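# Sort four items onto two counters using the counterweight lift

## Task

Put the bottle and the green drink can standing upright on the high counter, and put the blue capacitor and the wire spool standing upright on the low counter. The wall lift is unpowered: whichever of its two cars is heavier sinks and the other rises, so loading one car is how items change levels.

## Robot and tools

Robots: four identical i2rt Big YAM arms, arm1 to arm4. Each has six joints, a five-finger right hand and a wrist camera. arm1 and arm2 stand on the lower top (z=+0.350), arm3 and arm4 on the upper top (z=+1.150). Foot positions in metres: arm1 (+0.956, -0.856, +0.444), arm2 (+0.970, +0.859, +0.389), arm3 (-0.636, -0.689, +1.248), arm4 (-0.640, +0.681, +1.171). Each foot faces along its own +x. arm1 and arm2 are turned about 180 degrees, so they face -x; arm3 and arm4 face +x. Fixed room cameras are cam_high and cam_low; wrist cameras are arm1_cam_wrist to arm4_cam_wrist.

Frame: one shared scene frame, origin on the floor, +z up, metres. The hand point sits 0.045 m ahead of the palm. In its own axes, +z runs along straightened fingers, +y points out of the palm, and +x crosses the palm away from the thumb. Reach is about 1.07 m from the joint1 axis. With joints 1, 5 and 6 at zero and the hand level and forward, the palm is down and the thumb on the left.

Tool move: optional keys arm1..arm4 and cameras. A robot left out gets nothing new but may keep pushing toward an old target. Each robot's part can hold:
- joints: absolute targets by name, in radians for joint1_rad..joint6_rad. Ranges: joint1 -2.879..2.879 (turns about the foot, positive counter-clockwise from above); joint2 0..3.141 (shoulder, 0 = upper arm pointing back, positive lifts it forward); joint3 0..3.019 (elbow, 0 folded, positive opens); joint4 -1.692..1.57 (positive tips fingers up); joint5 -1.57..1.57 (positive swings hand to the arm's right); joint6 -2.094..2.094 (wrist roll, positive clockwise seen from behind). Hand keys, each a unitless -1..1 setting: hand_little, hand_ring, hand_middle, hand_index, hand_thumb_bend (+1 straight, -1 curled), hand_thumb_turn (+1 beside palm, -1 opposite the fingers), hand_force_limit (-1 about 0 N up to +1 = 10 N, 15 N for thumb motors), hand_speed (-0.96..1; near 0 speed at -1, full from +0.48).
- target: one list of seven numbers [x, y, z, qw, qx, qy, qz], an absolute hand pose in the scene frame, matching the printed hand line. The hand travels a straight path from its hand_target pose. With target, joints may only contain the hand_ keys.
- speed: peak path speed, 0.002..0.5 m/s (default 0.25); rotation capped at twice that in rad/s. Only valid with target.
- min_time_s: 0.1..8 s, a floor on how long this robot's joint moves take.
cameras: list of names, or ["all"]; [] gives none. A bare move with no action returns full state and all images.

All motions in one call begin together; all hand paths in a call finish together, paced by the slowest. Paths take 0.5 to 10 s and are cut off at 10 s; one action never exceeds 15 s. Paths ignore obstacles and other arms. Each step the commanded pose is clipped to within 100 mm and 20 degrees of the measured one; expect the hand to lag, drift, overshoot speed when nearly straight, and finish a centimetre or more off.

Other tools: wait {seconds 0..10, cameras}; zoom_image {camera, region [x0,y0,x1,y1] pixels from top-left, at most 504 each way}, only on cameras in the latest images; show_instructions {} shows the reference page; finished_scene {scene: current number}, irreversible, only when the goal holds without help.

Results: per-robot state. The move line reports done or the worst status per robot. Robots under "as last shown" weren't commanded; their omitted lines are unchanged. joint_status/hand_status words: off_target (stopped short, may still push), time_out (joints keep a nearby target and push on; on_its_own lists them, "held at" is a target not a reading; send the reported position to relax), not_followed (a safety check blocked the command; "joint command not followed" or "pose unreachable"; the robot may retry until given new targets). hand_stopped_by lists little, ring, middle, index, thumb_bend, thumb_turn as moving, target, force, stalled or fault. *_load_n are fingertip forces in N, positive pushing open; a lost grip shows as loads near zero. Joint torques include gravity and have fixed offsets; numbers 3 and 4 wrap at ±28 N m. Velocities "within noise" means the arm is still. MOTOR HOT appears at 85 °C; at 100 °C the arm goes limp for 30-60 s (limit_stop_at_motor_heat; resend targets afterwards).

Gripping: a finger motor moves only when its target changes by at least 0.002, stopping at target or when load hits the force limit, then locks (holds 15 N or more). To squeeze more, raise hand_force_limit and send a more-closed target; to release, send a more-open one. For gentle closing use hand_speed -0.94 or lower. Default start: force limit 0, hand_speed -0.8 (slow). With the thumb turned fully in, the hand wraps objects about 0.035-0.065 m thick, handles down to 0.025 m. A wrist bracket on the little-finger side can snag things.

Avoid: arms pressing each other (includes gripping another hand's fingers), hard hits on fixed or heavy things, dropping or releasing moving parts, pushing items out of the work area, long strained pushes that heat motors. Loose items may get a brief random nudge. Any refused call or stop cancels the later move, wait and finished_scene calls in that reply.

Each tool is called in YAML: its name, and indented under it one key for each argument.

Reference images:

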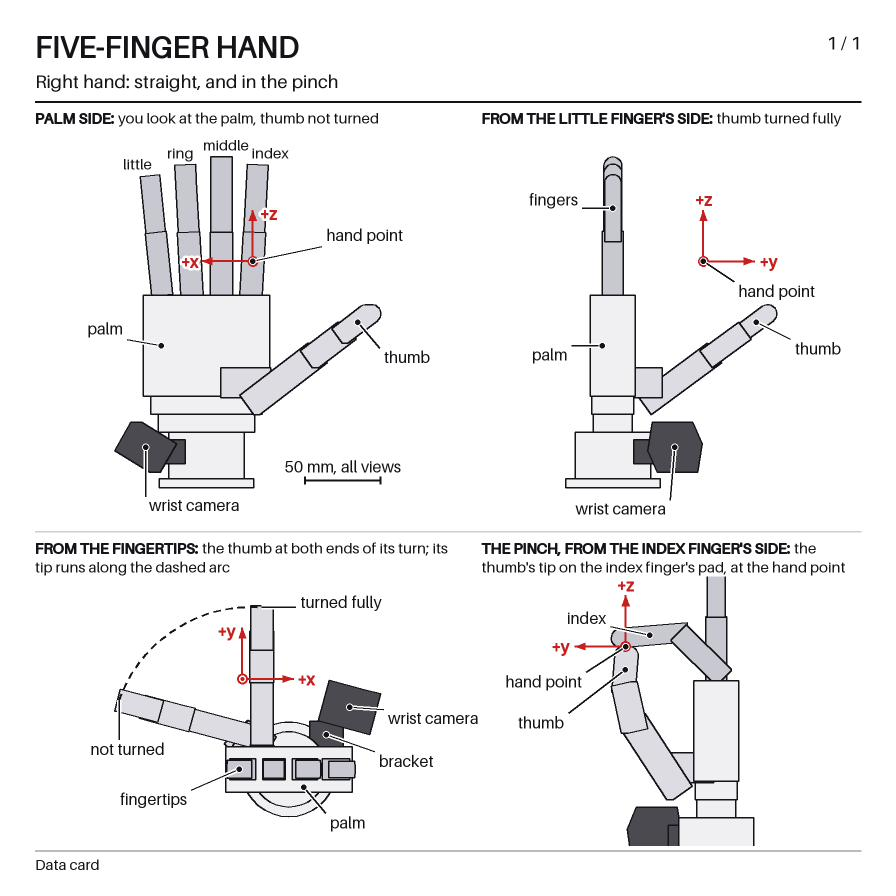

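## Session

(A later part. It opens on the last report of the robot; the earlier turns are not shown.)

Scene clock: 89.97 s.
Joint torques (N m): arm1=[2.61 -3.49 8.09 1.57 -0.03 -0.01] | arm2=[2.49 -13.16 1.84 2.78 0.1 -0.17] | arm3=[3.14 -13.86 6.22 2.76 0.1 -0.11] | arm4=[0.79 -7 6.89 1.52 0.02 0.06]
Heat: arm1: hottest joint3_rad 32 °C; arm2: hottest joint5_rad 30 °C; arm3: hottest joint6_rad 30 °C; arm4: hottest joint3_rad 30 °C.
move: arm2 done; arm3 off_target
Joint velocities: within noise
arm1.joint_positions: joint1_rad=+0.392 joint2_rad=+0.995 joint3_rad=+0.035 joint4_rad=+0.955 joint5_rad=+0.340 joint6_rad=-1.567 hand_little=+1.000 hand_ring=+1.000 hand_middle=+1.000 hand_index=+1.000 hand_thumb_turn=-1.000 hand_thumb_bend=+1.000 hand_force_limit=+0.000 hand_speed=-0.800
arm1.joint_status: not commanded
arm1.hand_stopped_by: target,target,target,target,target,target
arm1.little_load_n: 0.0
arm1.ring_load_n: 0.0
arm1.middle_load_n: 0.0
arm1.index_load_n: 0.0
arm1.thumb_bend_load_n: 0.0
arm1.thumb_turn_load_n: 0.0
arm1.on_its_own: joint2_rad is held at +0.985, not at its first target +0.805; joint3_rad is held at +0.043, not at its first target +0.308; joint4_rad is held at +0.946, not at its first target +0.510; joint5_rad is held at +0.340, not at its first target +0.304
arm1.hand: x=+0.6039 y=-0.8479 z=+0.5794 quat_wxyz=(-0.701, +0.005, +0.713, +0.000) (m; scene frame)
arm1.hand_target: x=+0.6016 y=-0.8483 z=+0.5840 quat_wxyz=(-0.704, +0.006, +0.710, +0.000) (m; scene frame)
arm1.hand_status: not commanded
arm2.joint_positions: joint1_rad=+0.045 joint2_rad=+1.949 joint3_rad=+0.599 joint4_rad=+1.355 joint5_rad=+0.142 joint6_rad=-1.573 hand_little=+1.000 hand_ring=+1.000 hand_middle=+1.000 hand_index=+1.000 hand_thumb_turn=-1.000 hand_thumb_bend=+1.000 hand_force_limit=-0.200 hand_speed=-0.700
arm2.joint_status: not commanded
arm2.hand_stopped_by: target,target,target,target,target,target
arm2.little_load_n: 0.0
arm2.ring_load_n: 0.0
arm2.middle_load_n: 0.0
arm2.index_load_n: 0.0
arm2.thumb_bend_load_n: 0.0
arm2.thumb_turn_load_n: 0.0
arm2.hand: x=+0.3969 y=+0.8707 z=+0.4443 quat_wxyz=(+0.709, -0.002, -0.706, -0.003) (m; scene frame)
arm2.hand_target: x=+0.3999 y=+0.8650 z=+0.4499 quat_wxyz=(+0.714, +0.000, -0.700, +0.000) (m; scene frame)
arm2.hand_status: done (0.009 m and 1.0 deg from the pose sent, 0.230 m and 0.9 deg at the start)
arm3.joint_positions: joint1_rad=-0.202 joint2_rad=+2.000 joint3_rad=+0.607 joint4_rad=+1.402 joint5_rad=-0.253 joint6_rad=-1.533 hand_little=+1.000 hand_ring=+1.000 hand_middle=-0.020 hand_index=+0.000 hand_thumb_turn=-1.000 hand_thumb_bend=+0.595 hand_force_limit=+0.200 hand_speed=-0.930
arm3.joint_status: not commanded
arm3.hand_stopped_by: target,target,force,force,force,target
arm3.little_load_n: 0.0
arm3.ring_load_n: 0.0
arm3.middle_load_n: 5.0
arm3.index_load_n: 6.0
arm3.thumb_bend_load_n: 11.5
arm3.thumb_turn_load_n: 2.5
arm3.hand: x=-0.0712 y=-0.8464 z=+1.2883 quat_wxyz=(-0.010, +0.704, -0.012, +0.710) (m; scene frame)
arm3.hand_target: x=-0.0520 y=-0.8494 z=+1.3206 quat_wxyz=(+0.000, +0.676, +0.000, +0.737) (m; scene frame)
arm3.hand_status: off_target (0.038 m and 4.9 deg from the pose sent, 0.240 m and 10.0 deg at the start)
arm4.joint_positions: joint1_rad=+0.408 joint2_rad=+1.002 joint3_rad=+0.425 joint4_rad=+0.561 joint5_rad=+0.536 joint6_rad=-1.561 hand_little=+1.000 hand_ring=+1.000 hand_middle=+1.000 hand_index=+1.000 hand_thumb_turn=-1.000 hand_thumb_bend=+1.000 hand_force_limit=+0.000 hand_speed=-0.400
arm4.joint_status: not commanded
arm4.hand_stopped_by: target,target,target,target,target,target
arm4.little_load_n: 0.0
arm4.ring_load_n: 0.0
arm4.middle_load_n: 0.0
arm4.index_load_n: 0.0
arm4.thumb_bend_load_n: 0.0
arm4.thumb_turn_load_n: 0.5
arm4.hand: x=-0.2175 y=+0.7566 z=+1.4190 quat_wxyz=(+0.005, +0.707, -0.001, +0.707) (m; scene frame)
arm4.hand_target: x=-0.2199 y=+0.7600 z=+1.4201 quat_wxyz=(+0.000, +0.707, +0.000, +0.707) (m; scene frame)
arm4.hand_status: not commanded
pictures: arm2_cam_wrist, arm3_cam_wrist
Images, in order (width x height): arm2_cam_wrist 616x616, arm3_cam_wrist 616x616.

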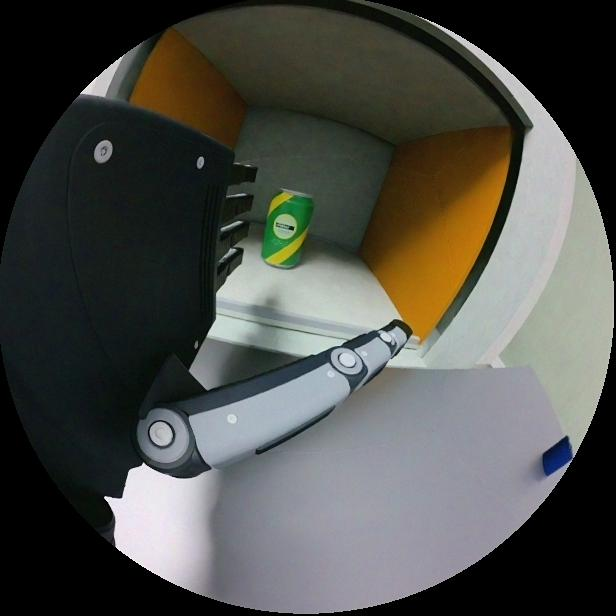

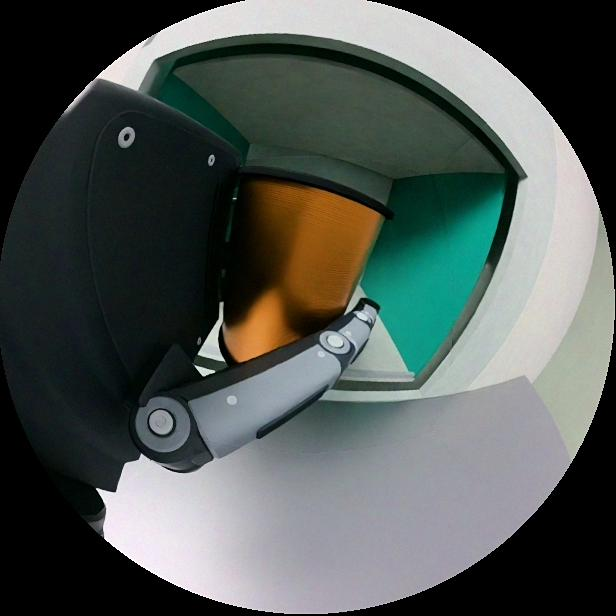

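move:
  arm2: {"target":[0.56,0.865,0.60,-0.7141,0,0.7,0],"speed":0.2}
  arm3: {"target":[0.17,-0.85,1.325,0,0.6626,0,0.749],"speed":0.12}
  cameras: ["arm3_cam_wrist","arm4_cam_wrist"]

Scene clock: 93.87 s.
Joint torques (N m): arm1=[2.67 -3.84 7.95 1.58 0 -0.04] | arm2=[2.26 -2.84 6.89 1.66 0.09 -0.18] | arm3=[3.02 -21.54 10.19 2.8 0.09 -0.13] | arm4=[0.79 -6.89 6.86 1.52 0.02 0.06]
Heat: arm1: hottest joint3_rad 32 °C; arm2: hottest joint5_rad 30 °C; arm3: hottest joint3_rad 30 °C; arm4: hottest joint3_rad 30 °C.
move: arm2 done; arm3 off_target
Joint velocities: within noise
arm1, arm4: as last shown
arm1.little_load_n: 0.5
arm1.thumb_turn_load_n: 0.5
arm1.on_its_own: joint2_rad is held at +0.985, not at its first target +0.805; joint3_rad is held at +0.043, not at its first target +0.308; joint4_rad is held at +0.946, not at its first target +0.510; joint5_rad is held at +0.340, not at its first target +0.304
arm2.joint_positions: joint1_rad=+0.150 joint2_rad=+0.936 joint3_rad=+0.263 joint4_rad=+0.707 joint5_rad=+0.246 joint6_rad=-1.573 hand_little=+1.000 hand_ring=+1.000 hand_middle=+1.000 hand_index=+1.000 hand_thumb_turn=-1.000 hand_thumb_bend=+1.000 hand_force_limit=-0.200 hand_speed=-0.700
arm2.joint_status: not commanded
arm2.hand_stopped_by: target,target,target,target,target,target
arm2.little_load_n: 0.0
arm2.ring_load_n: 0.0
arm2.middle_load_n: 0.0
arm2.index_load_n: 0.0
arm2.thumb_bend_load_n: 0.0
arm2.thumb_turn_load_n: 0.5
arm2.hand: x=+0.5566 y=+0.8686 z=+0.6045 quat_wxyz=(+0.718, -0.005, -0.696, -0.001) (m; scene frame)
arm2.hand_target: x=+0.5599 y=+0.8651 z=+0.6002 quat_wxyz=(+0.714, +0.000, -0.700, +0.000) (m; scene frame)
arm2.hand_status: done (0.007 m and 0.9 deg from the pose sent, 0.226 m and 1.0 deg at the start)
arm3.joint_positions: joint1_rad=-0.112 joint2_rad=+2.274 joint3_rad=+1.242 joint4_rad=+1.042 joint5_rad=-0.164 joint6_rad=-1.533 hand_little=+1.000 hand_ring=+1.000 hand_middle=-0.020 hand_index=+0.000 hand_thumb_turn=-1.000 hand_thumb_bend=+0.595 hand_force_limit=+0.200 hand_speed=-0.930
arm3.joint_status: not commanded
arm3.hand_stopped_by: target,target,force,force,force,target
arm3.little_load_n: 0.0
arm3.ring_load_n: 0.0
arm3.middle_load_n: 4.5
arm3.index_load_n: 6.0
arm3.thumb_bend_load_n: 12.0
arm3.thumb_turn_load_n: 2.5
arm3.hand: x=+0.1391 y=-0.8474 z=+1.2655 quat_wxyz=(-0.011, +0.703, -0.013, +0.711) (m; scene frame)
arm3.hand_target: x=+0.1642 y=-0.8488 z=+1.3262 quat_wxyz=(+0.000, +0.663, +0.000, +0.749) (m; scene frame)
arm3.hand_status: off_target (0.067 m and 6.7 deg from the pose sent, 0.244 m and 6.8 deg at the start)
arm4.thumb_turn_load_n: 0.0
pictures: arm3_cam_wrist, arm4_cam_wrist
Images, in order (width x height): arm3_cam_wrist 616x616, arm4_cam_wrist 616x616.

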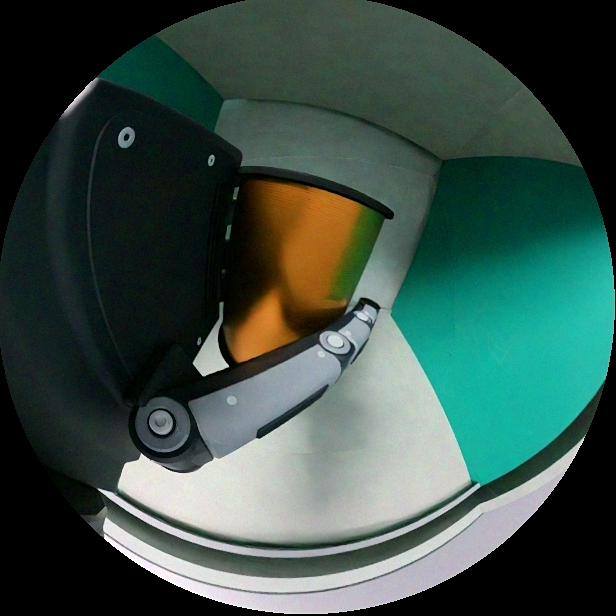

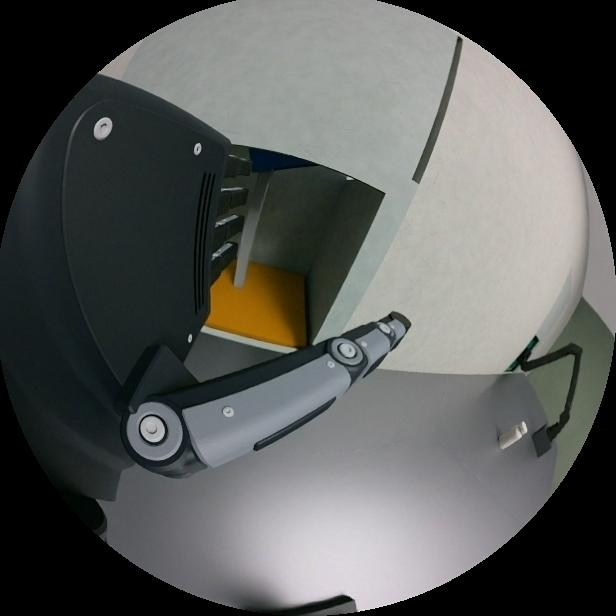

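move:
  arm3: {"target":[0.17,-0.85,1.28,0,0.6626,0,0.749],"speed":0.08}

move:
  arm3: {"target":[0.17,-0.85,1.265,0,0.6626,0,0.749],"speed":0.08}
  cameras: ["arm3_cam_wrist","cam_high"]

Scene clock: 95.60 s.
Joint torques (N m): arm1=[2.26 -3.55 8.02 1.7 -0.08 -0.03] | arm2=[2.37 -3.19 6.91 1.65 0.1 -0.16] | arm3=[3.14 -22.3 9.24 4.68 0.08 -0.13] | arm4=[0.73 -6.89 6.87 1.52 0.02 0.07]
Heat: arm1: hottest joint3_rad 33 °C; arm2: hottest joint5_rad 30 °C; arm3: hottest joint3_rad 30 °C; arm4: hottest joint3_rad 30 °C.
move: arm3 off_target
Joint velocities: within noise
arm1, arm2, arm4: as last shown
arm1.little_load_n: 0.0
arm1.thumb_turn_load_n: 0.0
arm1.on_its_own: joint2_rad is held at +0.985, not at its first target +0.805; joint3_rad is held at +0.043, not at its first target +0.308; joint4_rad is held at +0.946, not at its first target +0.510; joint5_rad is held at +0.340, not at its first target +0.304
arm2.thumb_turn_load_n: 0.0
arm2.hand: x=+0.5566 y=+0.8686 z=+0.6044 quat_wxyz=(+0.718, -0.005, -0.696, -0.001) (m; scene frame)
arm2.hand_target: x=+0.5599 y=+0.8651 z=+0.6001 quat_wxyz=(+0.714, +0.000, -0.700, +0.000) (m; scene frame)
arm3.joint_positions: joint1_rad=-0.112 joint2_rad=+2.376 joint3_rad=+1.267 joint4_rad=+1.072 joint5_rad=-0.163 joint6_rad=-1.533 hand_little=+1.000 hand_ring=+1.000 hand_middle=-0.020 hand_index=+0.000 hand_thumb_turn=-1.000 hand_thumb_bend=+0.595 hand_force_limit=+0.200 hand_speed=-0.930
arm3.joint_status: not commanded
arm3.hand_stopped_by: target,target,force,force,force,target
arm3.little_load_n: 0.0
arm3.ring_load_n: 0.0
arm3.middle_load_n: 5.0
arm3.index_load_n: 6.0
arm3.thumb_bend_load_n: 11.5
arm3.thumb_turn_load_n: 2.5
arm3.hand: x=+0.1349 y=-0.8471 z=+1.2069 quat_wxyz=(-0.013, +0.720, -0.016, +0.694) (m; scene frame)
arm3.hand_target: x=+0.1632 y=-0.8487 z=+1.2806 quat_wxyz=(+0.000, +0.663, -0.001, +0.749) (m; scene frame)
arm3.hand_status: off_target (0.081 m and 9.4 deg from the pose sent, 0.034 m and 6.7 deg at the start)
pictures: none

Scene clock: 96.70 s.
Joint torques (N m): arm1=[2.78 -3.66 8.03 1.63 -0.02 -0.02] | arm2=[2.08 -3.19 6.9 1.58 0.09 -0.2] | arm3=[2.96 -22.18 9.09 4.75 0.06 -0.12] | arm4=[0.73 -6.95 6.87 1.55 0.02 0.07]
Heat: arm1: hottest joint3_rad 33 °C; arm2: hottest joint5_rad 30 °C; arm3: hottest joint3_rad 30 °C; arm4: hottest joint3_rad 30 °C.
move: arm3 off_target
Joint velocities: within noise
arm1, arm2, arm4: as last shown
arm1.on_its_own: joint2_rad is held at +0.985, not at its first target +0.805; joint3_rad is held at +0.043, not at its first target +0.308; joint4_rad is held at +0.946, not at its first target +0.510; joint5_rad is held at +0.340, not at its first target +0.304
arm3.joint_positions: joint1_rad=-0.112 joint2_rad=+2.407 joint3_rad=+1.280 joint4_rad=+1.091 joint5_rad=-0.162 joint6_rad=-1.533 hand_little=+1.000 hand_ring=+1.000 hand_middle=-0.020 hand_index=+0.000 hand_thumb_turn=-1.000 hand_thumb_bend=+0.595 hand_force_limit=+0.200 hand_speed=-0.930
arm3.joint_status: not commanded
arm3.hand_stopped_by: target,target,force,force,force,target
arm3.little_load_n: 0.0
arm3.ring_load_n: 0.0
arm3.middle_load_n: 5.0
arm3.index_load_n: 6.0
arm3.thumb_bend_load_n: 12.0
arm3.thumb_turn_load_n: 2.5
arm3.hand: x=+0.1350 y=-0.8473 z=+1.1942 quat_wxyz=(-0.012, +0.719, -0.016, +0.694) (m; scene frame)
arm3.hand_target: x=+0.1635 y=-0.8487 z=+1.2658 quat_wxyz=(+0.000, +0.663, -0.001, +0.749) (m; scene frame)
arm3.hand_status: off_target (0.079 m and 9.3 deg from the pose sent, 0.068 m and 9.4 deg at the start)
pictures: arm3_cam_wrist, cam_high
Images, in order (width x height): arm3_cam_wrist 616x616, cam_high 672x504.

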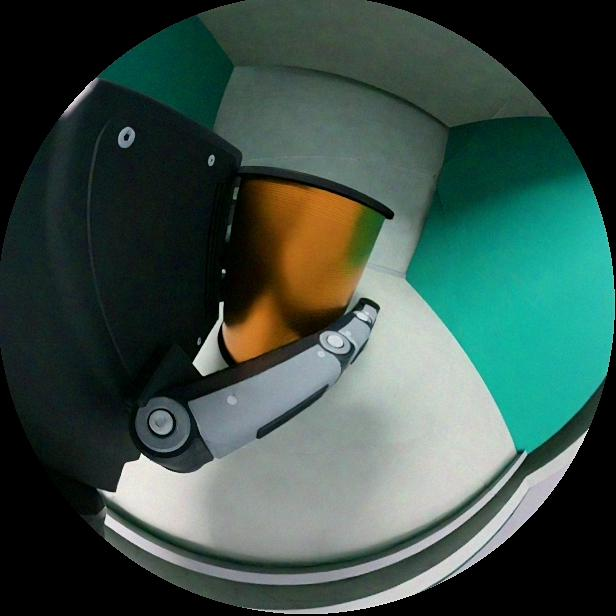

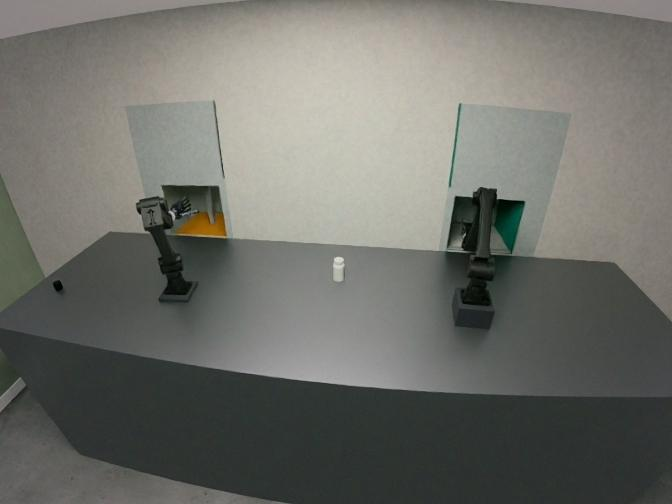

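move:
  arm3: {"target":[0.17,-0.85,1.255,0,0.6494,0,0.7604],"speed":0.08}
  cameras: ["arm3_cam_wrist"]

Scene clock: 98.17 s.
Joint torques (N m): arm1=[2.32 -3.66 8.02 1.58 -0.05 -0.05] | arm2=[2.26 -3.08 6.91 1.43 0.1 -0.16] | arm3=[2.96 -22.42 8.69 4.72 0.08 -0.09] | arm4=[0.79 -6.95 6.87 1.52 0.01 0.08]
Heat: arm1: hottest joint3_rad 33 °C; arm2: hottest joint1_rad 29 °C; arm3: hottest joint3_rad 30 °C; arm4: hottest joint3_rad 30 °C.
move: arm3 off_target
Joint velocities: within noise
arm1, arm2, arm4: as last shown
arm1.thumb_turn_load_n: 0.5
arm1.on_its_own: joint2_rad is held at +0.985, not at its first target +0.805; joint3_rad is held at +0.043, not at its first target +0.308; joint4_rad is held at +0.946, not at its first target +0.510; joint5_rad is held at +0.340, not at its first target +0.304
arm3.joint_positions: joint1_rad=-0.112 joint2_rad=+2.452 joint3_rad=+1.301 joint4_rad=+1.153 joint5_rad=-0.162 joint6_rad=-1.531 hand_little=+1.000 hand_ring=+1.000 hand_middle=-0.020 hand_index=+0.000 hand_thumb_turn=-1.000 hand_thumb_bend=+0.595 hand_force_limit=+0.200 hand_speed=-0.930
arm3.joint_status: not commanded
arm3.hand_stopped_by: target,target,force,force,force,target
arm3.little_load_n: 0.0
arm3.ring_load_n: 0.0
arm3.middle_load_n: 4.5
arm3.index_load_n: 6.0
arm3.thumb_bend_load_n: 11.5
arm3.thumb_turn_load_n: 2.5
arm3.hand: x=+0.1371 y=-0.8476 z=+1.1859 quat_wxyz=(-0.011, +0.706, -0.015, +0.708) (m; scene frame)
arm3.hand_target: x=+0.1641 y=-0.8488 z=+1.2556 quat_wxyz=(+0.000, +0.650, -0.001, +0.760) (m; scene frame)
arm3.hand_status: off_target (0.077 m and 9.1 deg from the pose sent, 0.070 m and 11.3 deg at the start)
arm4.thumb_turn_load_n: 0.5
pictures: arm3_cam_wrist
Images, in order (width x height): arm3_cam_wrist 616x616.

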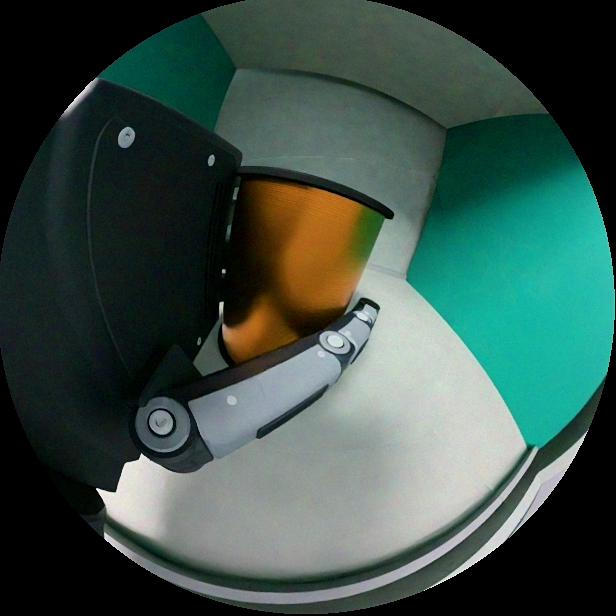

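move:
  arm3: {"target":[0.17,-0.85,1.240,0,0.6494,0,0.7604],"speed":0.06}
  cameras: ["arm3_cam_wrist","cam_low"]

Scene clock: 99.47 s.
Joint torques (N m): arm1=[2.55 -3.6 8.03 1.59 -0.02 -0.02] | arm2=[1.49 -3.31 6.89 1.61 0.09 -0.17] | arm3=[3.08 -21.54 8.64 4.57 0.07 -0.09] | arm4=[0.79 -6.83 6.84 1.54 0.02 0.07]
Heat: arm1: hottest joint3_rad 33 °C; arm2: hottest joint1_rad 29 °C; arm3: hottest joint3_rad 30 °C; arm4: hottest joint3_rad 30 °C.
move: arm3 off_target
Joint velocities: arm1=[0.005 -0.005 -0.017 -0.012 0.022 0.154] | arm2=[within noise] | arm3=[within noise] | arm4=[within noise]
arm1, arm2, arm4: as last shown
arm1.on_its_own: joint2_rad is held at +0.985, not at its first target +0.805; joint3_rad is held at +0.043, not at its first target +0.308; joint4_rad is held at +0.946, not at its first target +0.510; joint5_rad is held at +0.340, not at its first target +0.304
arm2.thumb_turn_load_n: 0.5
arm3.joint_positions: joint1_rad=-0.112 joint2_rad=+2.481 joint3_rad=+1.319 joint4_rad=+1.175 joint5_rad=-0.162 joint6_rad=-1.531 hand_little=+1.000 hand_ring=+1.000 hand_middle=-0.020 hand_index=+0.000 hand_thumb_turn=-1.000 hand_thumb_bend=+0.595 hand_force_limit=+0.200 hand_speed=-0.930
arm3.joint_status: not commanded
arm3.hand_stopped_by: target,target,force,force,force,target
arm3.little_load_n: 0.0
arm3.ring_load_n: 0.0
arm3.middle_load_n: 4.5
arm3.index_load_n: 6.0
arm3.thumb_bend_load_n: 11.5
arm3.thumb_turn_load_n: 2.5
arm3.hand: x=+0.1388 y=-0.8477 z=+1.1771 quat_wxyz=(-0.011, +0.703, -0.014, +0.711) (m; scene frame)
arm3.hand_target: x=+0.1647 y=-0.8489 z=+1.2406 quat_wxyz=(+0.000, +0.650, +0.000, +0.760) (m; scene frame)
arm3.hand_status: off_target (0.070 m and 8.5 deg from the pose sent, 0.063 m and 9.1 deg at the start)
arm4.thumb_turn_load_n: 0.0
pictures: arm3_cam_wrist, cam_low
Images, in order (width x height): arm3_cam_wrist 616x616, cam_low 672x504.

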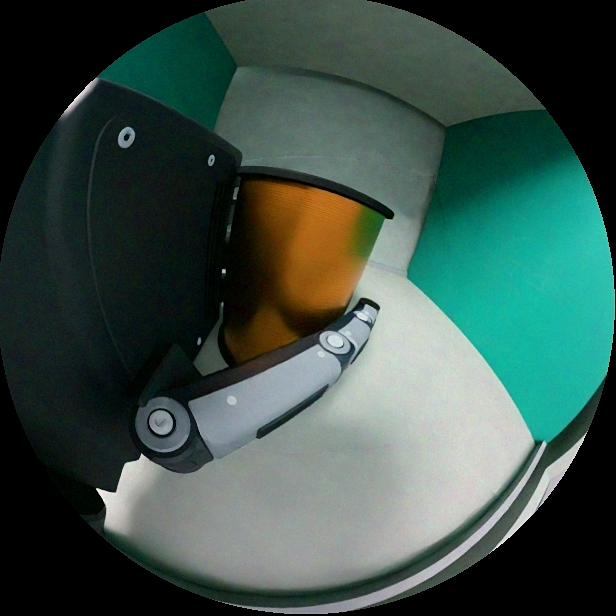

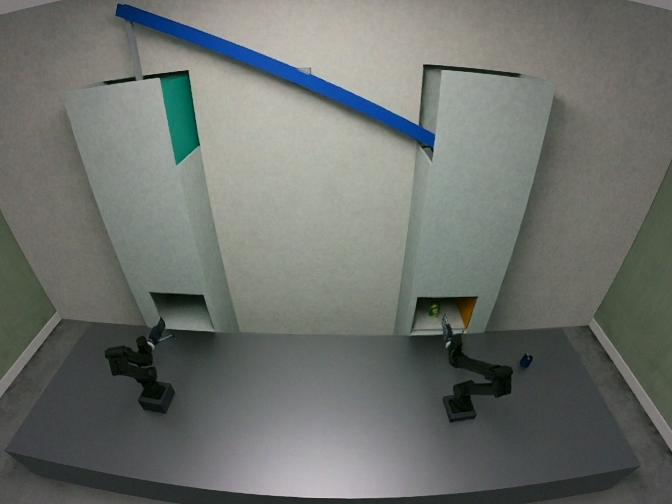

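move:
  arm3: {"target":[0.17,-0.85,1.225,0,0.6527,0,0.7576],"speed":0.06}
  cameras: ["arm3_cam_wrist"]

Scene clock: 100.83 s.
Joint torques (N m): arm1=[2.49 -3.84 7.91 1.58 -0.08 -0.04] | arm2=[2.2 -2.61 6.82 1.58 0.08 -0.14] | arm3=[3.19 -20.72 8.85 4.01 -0.17 -0.11] | arm4=[0.79 -6.83 6.87 1.52 0.02 0.07]
Heat: arm1: hottest joint3_rad 33 °C; arm2: hottest joint1_rad 29 °C; arm3: hottest joint3_rad 30 °C; arm4: hottest joint3_rad 30 °C.
move: arm3 off_target
Joint velocities: within noise
arm1, arm2, arm4: as last shown
arm1.on_its_own: joint2_rad is held at +0.985, not at its first target +0.805; joint3_rad is held at +0.043, not at its first target +0.308; joint4_rad is held at +0.946, not at its first target +0.510; joint5_rad is held at +0.340, not at its first target +0.304
arm2.index_load_n: -0.5
arm2.thumb_turn_load_n: 0.0
arm3.joint_positions: joint1_rad=-0.113 joint2_rad=+2.495 joint3_rad=+1.331 joint4_rad=+1.194 joint5_rad=-0.155 joint6_rad=-1.531 hand_little=+1.000 hand_ring=+1.000 hand_middle=-0.020 hand_index=+0.000 hand_thumb_turn=-1.000 hand_thumb_bend=+0.595 hand_force_limit=+0.200 hand_speed=-0.930
arm3.joint_status: not commanded
arm3.hand_stopped_by: target,target,force,force,force,target
arm3.little_load_n: 0.0
arm3.ring_load_n: 0.0
arm3.middle_load_n: 4.5
arm3.index_load_n: 4.0
arm3.thumb_bend_load_n: 12.0
arm3.thumb_turn_load_n: -1.5
arm3.hand: x=+0.1404 y=-0.8502 z=+1.1763 quat_wxyz=(-0.007, +0.697, -0.015, +0.717) (m; scene frame)
arm3.hand_target: x=+0.1654 y=-0.8490 z=+1.2261 quat_wxyz=(+0.000, +0.653, +0.000, +0.757) (m; scene frame)
arm3.hand_status: off_target (0.057 m and 7.1 deg from the pose sent, 0.057 m and 8.0 deg at the start)
pictures: arm3_cam_wrist
Images, in order (width x height): arm3_cam_wrist 616x616.

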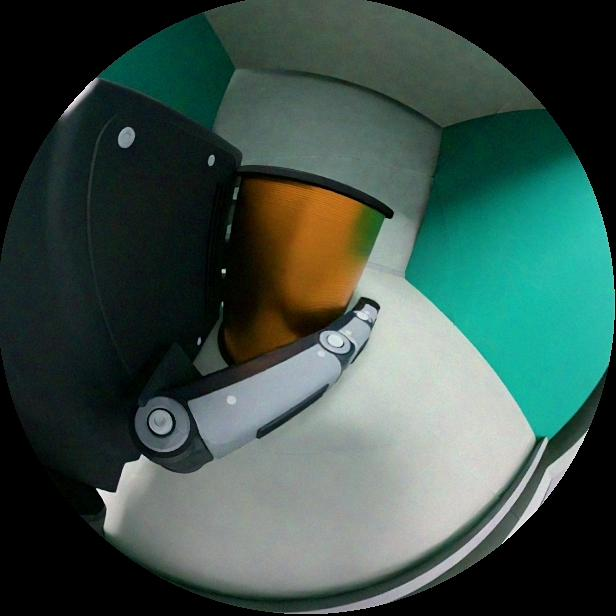

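move:
  arm3: {"target":[0.165,-0.849,1.214,0,0.66,0,0.751],"speed":0.03}
  cameras: ["arm3_cam_wrist"]

Scene clock: 103.93 s.
Joint torques (N m): arm1=[2.73 -3.49 8.02 1.66 -0.02 -0.07] | arm2=[1.79 -2.78 6.74 1.51 0.1 -0.21] | arm3=[3.19 -20.07 8.31 3.82 -0.19 -0.08] | arm4=[0.79 -6.89 6.86 1.54 0.02 0.07]
Heat: arm1: hottest joint3_rad 33 °C; arm2: hottest joint1_rad 29 °C; arm3: hottest joint3_rad 30 °C; arm4: hottest joint3_rad 30 °C.
move: arm3 off_target
Joint velocities: within noise
arm1, arm2, arm4: as last shown
arm1.on_its_own: joint2_rad is held at +0.985, not at its first target +0.805; joint3_rad is held at +0.043, not at its first target +0.308; joint4_rad is held at +0.946, not at its first target +0.510; joint5_rad is held at +0.340, not at its first target +0.304
arm2.index_load_n: 0.0
arm3.joint_positions: joint1_rad=-0.113 joint2_rad=+2.497 joint3_rad=+1.331 joint4_rad=+1.195 joint5_rad=-0.155 joint6_rad=-1.537 hand_little=+1.000 hand_ring=+1.000 hand_middle=-0.020 hand_index=+0.000 hand_thumb_turn=-1.000 hand_thumb_bend=+0.595 hand_force_limit=+0.200 hand_speed=-0.930
arm3.joint_status: not commanded
arm3.hand_stopped_by: target,target,force,force,force,target
arm3.little_load_n: 0.0
arm3.ring_load_n: 0.0
arm3.middle_load_n: 4.5
arm3.index_load_n: 3.5
arm3.thumb_bend_load_n: 12.0
arm3.thumb_turn_load_n: -2.0
arm3.hand: x=+0.1400 y=-0.8503 z=+1.1755 quat_wxyz=(-0.005, +0.697, -0.014, +0.717) (m; scene frame)
arm3.hand_target: x=+0.1617 y=-0.8483 z=+1.2148 quat_wxyz=(+0.000, +0.660, +0.000, +0.751) (m; scene frame)
arm3.hand_status: off_target (0.046 m and 6.0 deg from the pose sent, 0.045 m and 6.1 deg at the start)
pictures: arm3_cam_wrist
Images, in order (width x height): arm3_cam_wrist 616x616.

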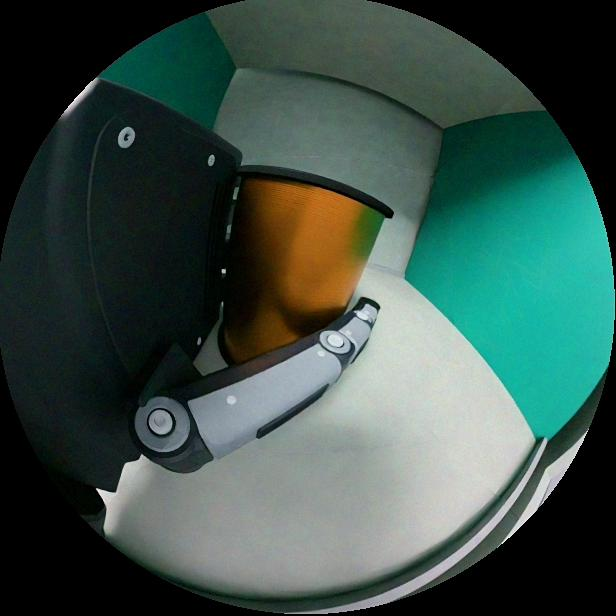

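move:
  arm3: {"target":[0.145,-0.85,1.195,0,0.6884,0,0.7254],"speed":0.1,"joints":{"hand_speed":0.2,"hand_index":1,"hand_middle":1,"hand_thumb_bend":1}}

move:
  arm3: {"target":[-0.28,-0.85,1.24,0,0.7071,0,0.7071],"speed":0.4}
  cameras: ["cam_high","cam_low"]

Scene clock: 106.60 s.
Joint torques (N m): arm1=[2.26 -3.66 8.08 1.61 -0.03 -0.01] | arm2=[2.2 -3.19 6.65 1.8 0.07 -0.16] | arm3=[2.49 -21.83 3.9 1.72 -0.16 -0.13] | arm4=[0.79 -6.95 6.89 1.5 0.03 0.07]
Heat: arm1: hottest joint3_rad 33 °C; arm2: hottest joint1_rad 29 °C; arm3: hottest joint3_rad 30 °C; arm4: hottest joint3_rad 30 °C.
move: arm3 off_target
Joint velocities: within noise
arm1.joint_positions: joint1_rad=+0.392 joint2_rad=+0.995 joint3_rad=+0.035 joint4_rad=+0.955 joint5_rad=+0.340 joint6_rad=-1.567 hand_little=+1.000 hand_ring=+1.000 hand_middle=+1.000 hand_index=+1.000 hand_thumb_turn=-1.000 hand_thumb_bend=+1.000 hand_force_limit=+0.000 hand_speed=-0.800
arm1.joint_status: not commanded
arm1.hand_stopped_by: target,target,target,target,target,target
arm1.little_load_n: 0.0
arm1.ring_load_n: 0.5
arm1.middle_load_n: 0.0
arm1.index_load_n: 0.0
arm1.thumb_bend_load_n: 0.0
arm1.thumb_turn_load_n: 0.0
arm1.on_its_own: joint2_rad is held at +0.985, not at its first target +0.805; joint3_rad is held at +0.043, not at its first target +0.308; joint4_rad is held at +0.946, not at its first target +0.510; joint5_rad is held at +0.340, not at its first target +0.304
arm1.hand: x=+0.6039 y=-0.8479 z=+0.5794 quat_wxyz=(-0.701, +0.005, +0.713, +0.000) (m; scene frame)
arm1.hand_target: x=+0.6016 y=-0.8483 z=+0.5840 quat_wxyz=(-0.704, +0.006, +0.710, +0.000) (m; scene frame)
arm1.hand_status: not commanded
arm2: as last shown
arm2.thumb_turn_load_n: 0.5
arm3.joint_positions: joint1_rad=-0.112 joint2_rad=+2.497 joint3_rad=+1.337 joint4_rad=+1.203 joint5_rad=-0.165 joint6_rad=-1.545 hand_little=+1.000 hand_ring=+1.000 hand_middle=+1.000 hand_index=+1.000 hand_thumb_turn=-1.000 hand_thumb_bend=+1.000 hand_force_limit=+0.200 hand_speed=+0.200
arm3.joint_status: all done
arm3.hand_stopped_by: target,target,target,target,target,target
arm3.little_load_n: 0.0
arm3.ring_load_n: 0.0
arm3.middle_load_n: 0.0
arm3.index_load_n: 0.0
arm3.thumb_bend_load_n: 0.0
arm3.thumb_turn_load_n: 0.5
arm3.hand: x=+0.1430 y=-0.8485 z=+1.1809 quat_wxyz=(-0.005, +0.692, -0.006, +0.722) (m; scene frame)
arm3.hand_target: x=+0.1451 y=-0.8501 z=+1.1950 quat_wxyz=(+0.000, +0.688, +0.000, +0.726) (m; scene frame)
arm3.hand_status: off_target (0.014 m and 1.0 deg from the pose sent, 0.020 m and 2.2 deg at the start)
arm4.joint_positions: joint1_rad=+0.408 joint2_rad=+1.002 joint3_rad=+0.425 joint4_rad=+0.561 joint5_rad=+0.536 joint6_rad=-1.561 hand_little=+1.000 hand_ring=+1.000 hand_middle=+1.000 hand_index=+1.000 hand_thumb_turn=-1.000 hand_thumb_bend=+1.000 hand_force_limit=+0.000 hand_speed=-0.400
arm4.joint_status: not commanded
arm4.hand_stopped_by: target,target,target,target,target,target
arm4.little_load_n: 0.0
arm4.ring_load_n: 0.0
arm4.middle_load_n: 0.0
arm4.index_load_n: 0.0
arm4.thumb_bend_load_n: 0.0
arm4.thumb_turn_load_n: 0.0
arm4.hand: x=-0.2175 y=+0.7566 z=+1.4190 quat_wxyz=(+0.005, +0.707, -0.001, +0.707) (m; scene frame)
arm4.hand_target: x=-0.2199 y=+0.7600 z=+1.4201 quat_wxyz=(+0.000, +0.707, +0.000, +0.707) (m; scene frame)
arm4.hand_status: not commanded
pictures: none

Scene clock: 109.03 s.
Joint torques (N m): arm1=[2.37 -3.72 8.05 1.68 -0.02 -0.01] | arm2=[1.79 -3.37 6.72 1.59 0.06 -0.18] | arm3=[2.02 -8.59 -0.27 2.93 -0.32 -0.11] | arm4=[0.67 -6.89 6.89 1.54 0.03 0.07]
Heat: arm1: hottest joint3_rad 33 °C; arm2: hottest joint1_rad 29 °C; arm3: hottest joint3_rad 30 °C; arm4: hottest joint3_rad 30 °C.
move: arm3 off_target
Joint velocities: within noise
arm1, arm4: as last shown
arm1.ring_load_n: 0.0
arm1.thumb_turn_load_n: 0.5
arm1.on_its_own: joint2_rad is held at +0.985, not at its first target +0.805; joint3_rad is held at +0.043, not at its first target +0.308; joint4_rad is held at +0.946, not at its first target +0.510; joint5_rad is held at +0.340, not at its first target +0.304
arm2.joint_positions: joint1_rad=+0.150 joint2_rad=+0.936 joint3_rad=+0.263 joint4_rad=+0.707 joint5_rad=+0.246 joint6_rad=-1.573 hand_little=+1.000 hand_ring=+1.000 hand_middle=+1.000 hand_index=+1.000 hand_thumb_turn=-1.000 hand_thumb_bend=+1.000 hand_force_limit=-0.200 hand_speed=-0.700
arm2.joint_status: not commanded
arm2.hand_stopped_by: target,target,target,target,target,target
arm2.little_load_n: 0.0
arm2.ring_load_n: 0.0
arm2.middle_load_n: 0.0
arm2.index_load_n: 0.0
arm2.thumb_bend_load_n: 0.0
arm2.thumb_turn_load_n: 0.0
arm2.hand: x=+0.5566 y=+0.8686 z=+0.6044 quat_wxyz=(+0.718, -0.005, -0.696, -0.001) (m; scene frame)
arm2.hand_target: x=+0.5599 y=+0.8651 z=+0.6001 quat_wxyz=(+0.714, +0.000, -0.700, +0.000) (m; scene frame)
arm2.hand_status: not commanded
arm3.joint_positions: joint1_rad=-0.518 joint2_rad=+1.979 joint3_rad=+0.139 joint4_rad=+1.547 joint5_rad=-0.615 joint6_rad=-1.665 hand_little=+1.000 hand_ring=+1.000 hand_middle=+1.000 hand_index=+1.000 hand_thumb_turn=-1.000 hand_thumb_bend=+1.000 hand_force_limit=+0.200 hand_speed=+0.200
arm3.joint_status: not commanded
arm3.hand_stopped_by: target,target,target,target,target,target
arm3.little_load_n: 0.5
arm3.ring_load_n: 0.0
arm3.middle_load_n: 0.0
arm3.index_load_n: 0.5
arm3.thumb_bend_load_n: 0.0
arm3.thumb_turn_load_n: 0.5
arm3.hand: x=-0.2812 y=-0.8463 z=+1.2293 quat_wxyz=(-0.042, +0.787, -0.005, +0.616) (m; scene frame)
arm3.hand_target: x=-0.2799 y=-0.8503 z=+1.2404 quat_wxyz=(-0.030, +0.778, +0.005, +0.628) (m; scene frame)
arm3.hand_status: off_target (0.011 m and 14.7 deg from the pose sent, 0.427 m and 2.5 deg at the start; a joint's target at an end of its range on 55 of 73 steps)
arm4.thumb_bend_load_n: -0.5
arm4.thumb_turn_load_n: 0.5
pictures: cam_high, cam_low
Images, in order (width x height): cam_high 672x504, cam_low 672x504.

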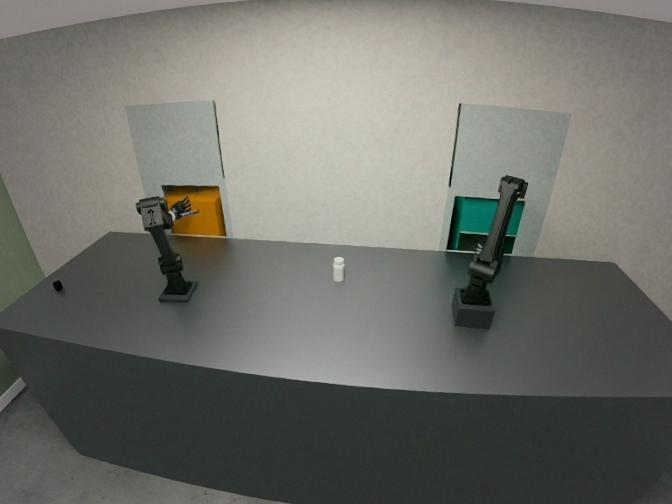

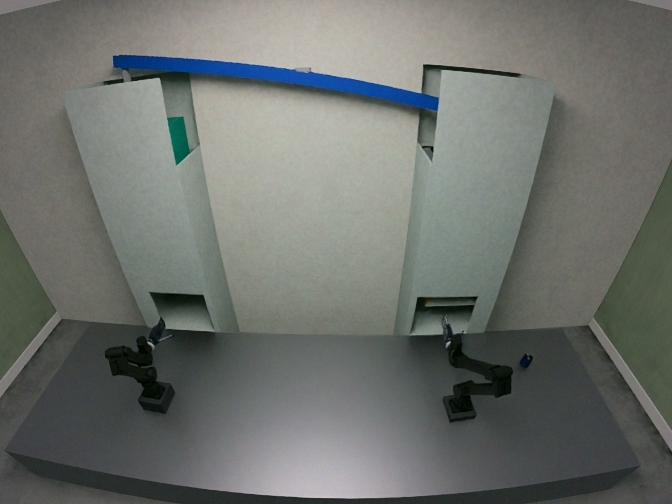

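wait:
  seconds: 2
  cameras: ["all"]

Scene clock: 111.20 s.
Joint torques (N m): arm1=[2.78 -3.72 7.94 1.57 0 0.01] | arm2=[1.14 -3.25 6.82 1.65 0.07 -0.17] | arm3=[2.08 -8.64 -0.28 2.93 -0.3 -0.11] | arm4=[0.79 -6.89 6.87 1.54 0.02 0.07]
Heat: arm1: hottest joint3_rad 33 °C; arm2: hottest joint1_rad 29 °C; arm3: hottest joint3_rad 30 °C; arm4: hottest joint3_rad 30 °C.
Joint velocities: within noise
arm1.joint_positions: joint1_rad=+0.392 joint2_rad=+0.995 joint3_rad=+0.035 joint4_rad=+0.955 joint5_rad=+0.340 joint6_rad=-1.567 hand_little=+1.000 hand_ring=+1.000 hand_middle=+1.000 hand_index=+1.000 hand_thumb_turn=-1.000 hand_thumb_bend=+1.000 hand_force_limit=+0.000 hand_speed=-0.800
arm1.joint_status: not commanded
arm1.hand_stopped_by: target,target,target,target,target,target
arm1.little_load_n: 0.0
arm1.ring_load_n: -0.5
arm1.middle_load_n: 0.0
arm1.index_load_n: 0.0
arm1.thumb_bend_load_n: 0.0
arm1.thumb_turn_load_n: 0.5
arm1.on_its_own: joint2_rad is held at +0.985, not at its first target +0.805; joint3_rad is held at +0.043, not at its first target +0.308; joint4_rad is held at +0.946, not at its first target +0.510; joint5_rad is held at +0.340, not at its first target +0.304
arm1.hand: x=+0.6039 y=-0.8479 z=+0.5794 quat_wxyz=(-0.701, +0.005, +0.713, +0.000) (m; scene frame)
arm1.hand_target: x=+0.6016 y=-0.8483 z=+0.5840 quat_wxyz=(-0.704, +0.006, +0.710, +0.000) (m; scene frame)
arm1.hand_status: not commanded
arm2.joint_positions: joint1_rad=+0.150 joint2_rad=+0.936 joint3_rad=+0.263 joint4_rad=+0.707 joint5_rad=+0.246 joint6_rad=-1.573 hand_little=+1.000 hand_ring=+1.000 hand_middle=+1.000 hand_index=+1.000 hand_thumb_turn=-1.000 hand_thumb_bend=+1.000 hand_force_limit=-0.200 hand_speed=-0.700
arm2.joint_status: not commanded
arm2.hand_stopped_by: target,target,target,target,target,target
arm2.little_load_n: 0.0
arm2.ring_load_n: 0.0
arm2.middle_load_n: 0.0
arm2.index_load_n: 0.0
arm2.thumb_bend_load_n: 0.0
arm2.thumb_turn_load_n: 0.5
arm2.hand: x=+0.5566 y=+0.8686 z=+0.6044 quat_wxyz=(+0.718, -0.005, -0.696, -0.001) (m; scene frame)
arm2.hand_target: x=+0.5599 y=+0.8651 z=+0.6001 quat_wxyz=(+0.714, +0.000, -0.700, +0.000) (m; scene frame)
arm2.hand_status: not commanded
arm3.joint_positions: joint1_rad=-0.518 joint2_rad=+1.979 joint3_rad=+0.139 joint4_rad=+1.547 joint5_rad=-0.616 joint6_rad=-1.666 hand_little=+1.000 hand_ring=+1.000 hand_middle=+1.000 hand_index=+1.000 hand_thumb_turn=-1.000 hand_thumb_bend=+1.000 hand_force_limit=+0.200 hand_speed=+0.200
arm3.joint_status: not commanded
arm3.hand_stopped_by: target,target,target,target,target,target
arm3.little_load_n: 0.0
arm3.ring_load_n: 0.0
arm3.middle_load_n: 0.0
arm3.index_load_n: 0.0
arm3.thumb_bend_load_n: 0.0
arm3.thumb_turn_load_n: 0.5
arm3.hand: x=-0.2812 y=-0.8462 z=+1.2293 quat_wxyz=(-0.043, +0.786, -0.005, +0.616) (m; scene frame)
arm3.hand_target: x=-0.2798 y=-0.8501 z=+1.2404 quat_wxyz=(-0.030, +0.778, +0.005, +0.628) (m; scene frame)
arm3.hand_status: off_target (0.011 m and 14.7 deg from the pose sent, 0.427 m and 2.5 deg at the start; a joint's target at an end of its range on 55 of 73 steps)
arm4.joint_positions: joint1_rad=+0.408 joint2_rad=+1.002 joint3_rad=+0.425 joint4_rad=+0.561 joint5_rad=+0.536 joint6_rad=-1.561 hand_little=+1.000 hand_ring=+1.000 hand_middle=+1.000 hand_index=+1.000 hand_thumb_turn=-1.000 hand_thumb_bend=+1.000 hand_force_limit=+0.000 hand_speed=-0.400
arm4.joint_status: not commanded
arm4.hand_stopped_by: target,target,target,target,target,target
arm4.little_load_n: 0.0
arm4.ring_load_n: 0.0
arm4.middle_load_n: 0.0
arm4.index_load_n: 0.0
arm4.thumb_bend_load_n: 0.0
arm4.thumb_turn_load_n: 0.0
arm4.hand: x=-0.2175 y=+0.7566 z=+1.4190 quat_wxyz=(+0.005, +0.707, -0.001, +0.707) (m; scene frame)
arm4.hand_target: x=-0.2199 y=+0.7600 z=+1.4201 quat_wxyz=(+0.000, +0.707, +0.000, +0.707) (m; scene frame)
arm4.hand_status: not commanded
wait: 2.00 s; at rest by 0.10 s
pictures: arm1_cam_wrist, arm2_cam_wrist, arm3_cam_wrist, arm4_cam_wrist, cam_high, cam_low
Images, in order (width x height): arm1_cam_wrist 616x616, arm2_cam_wrist 616x616, arm3_cam_wrist 616x616, arm4_cam_wrist 616x616, cam_high 672x504, cam_low 672x504.

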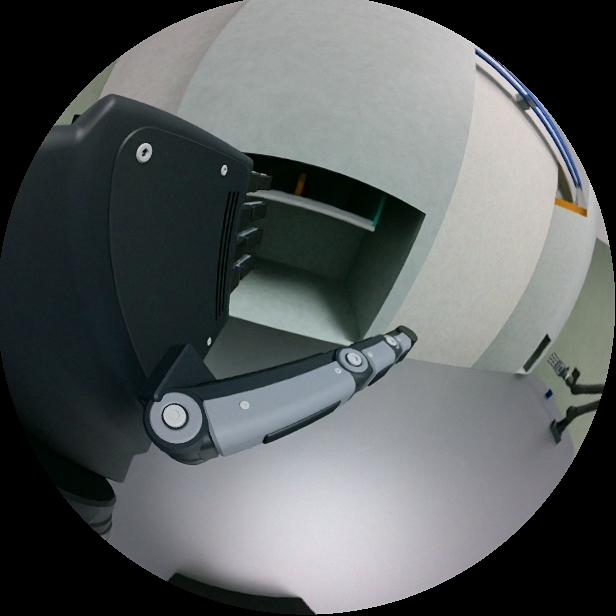

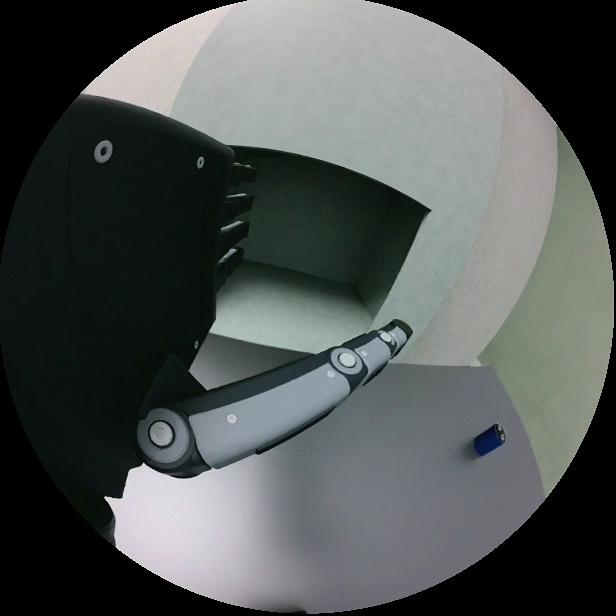

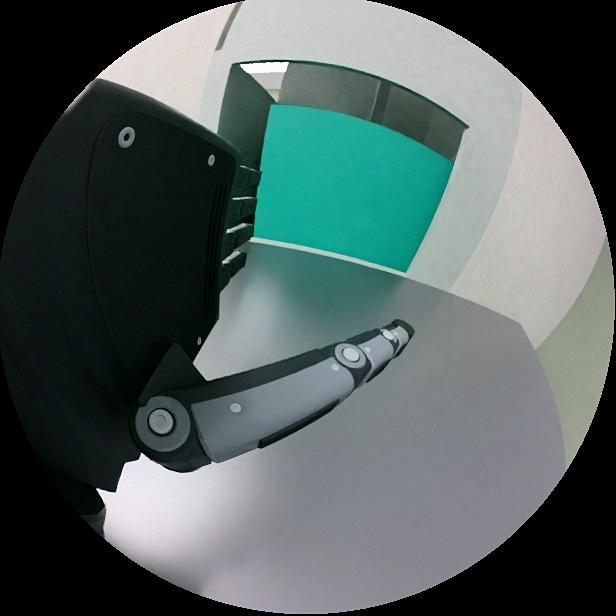

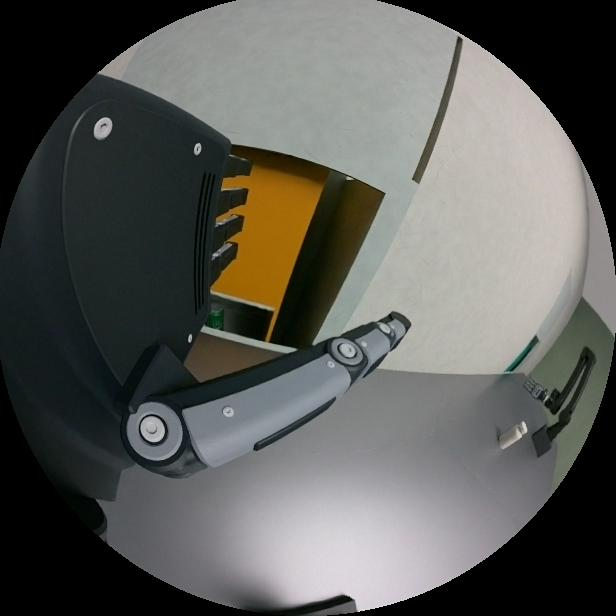

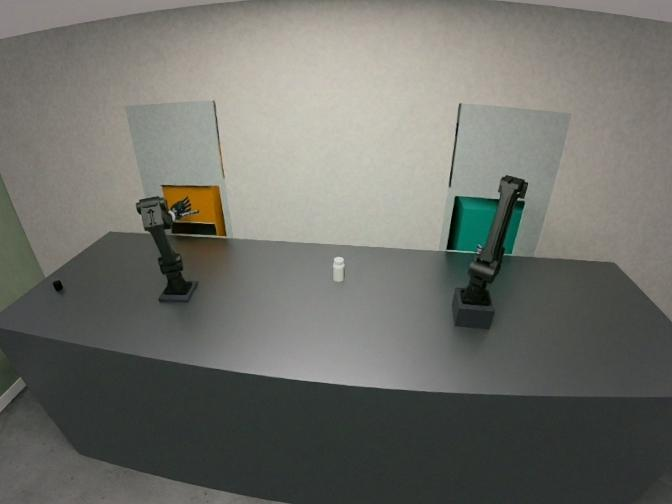

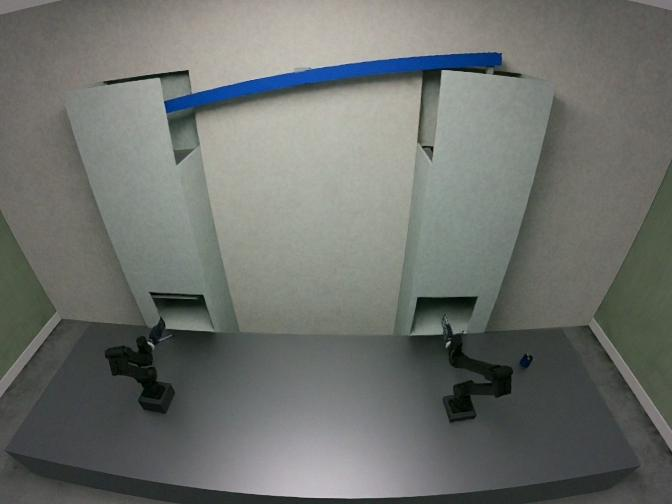

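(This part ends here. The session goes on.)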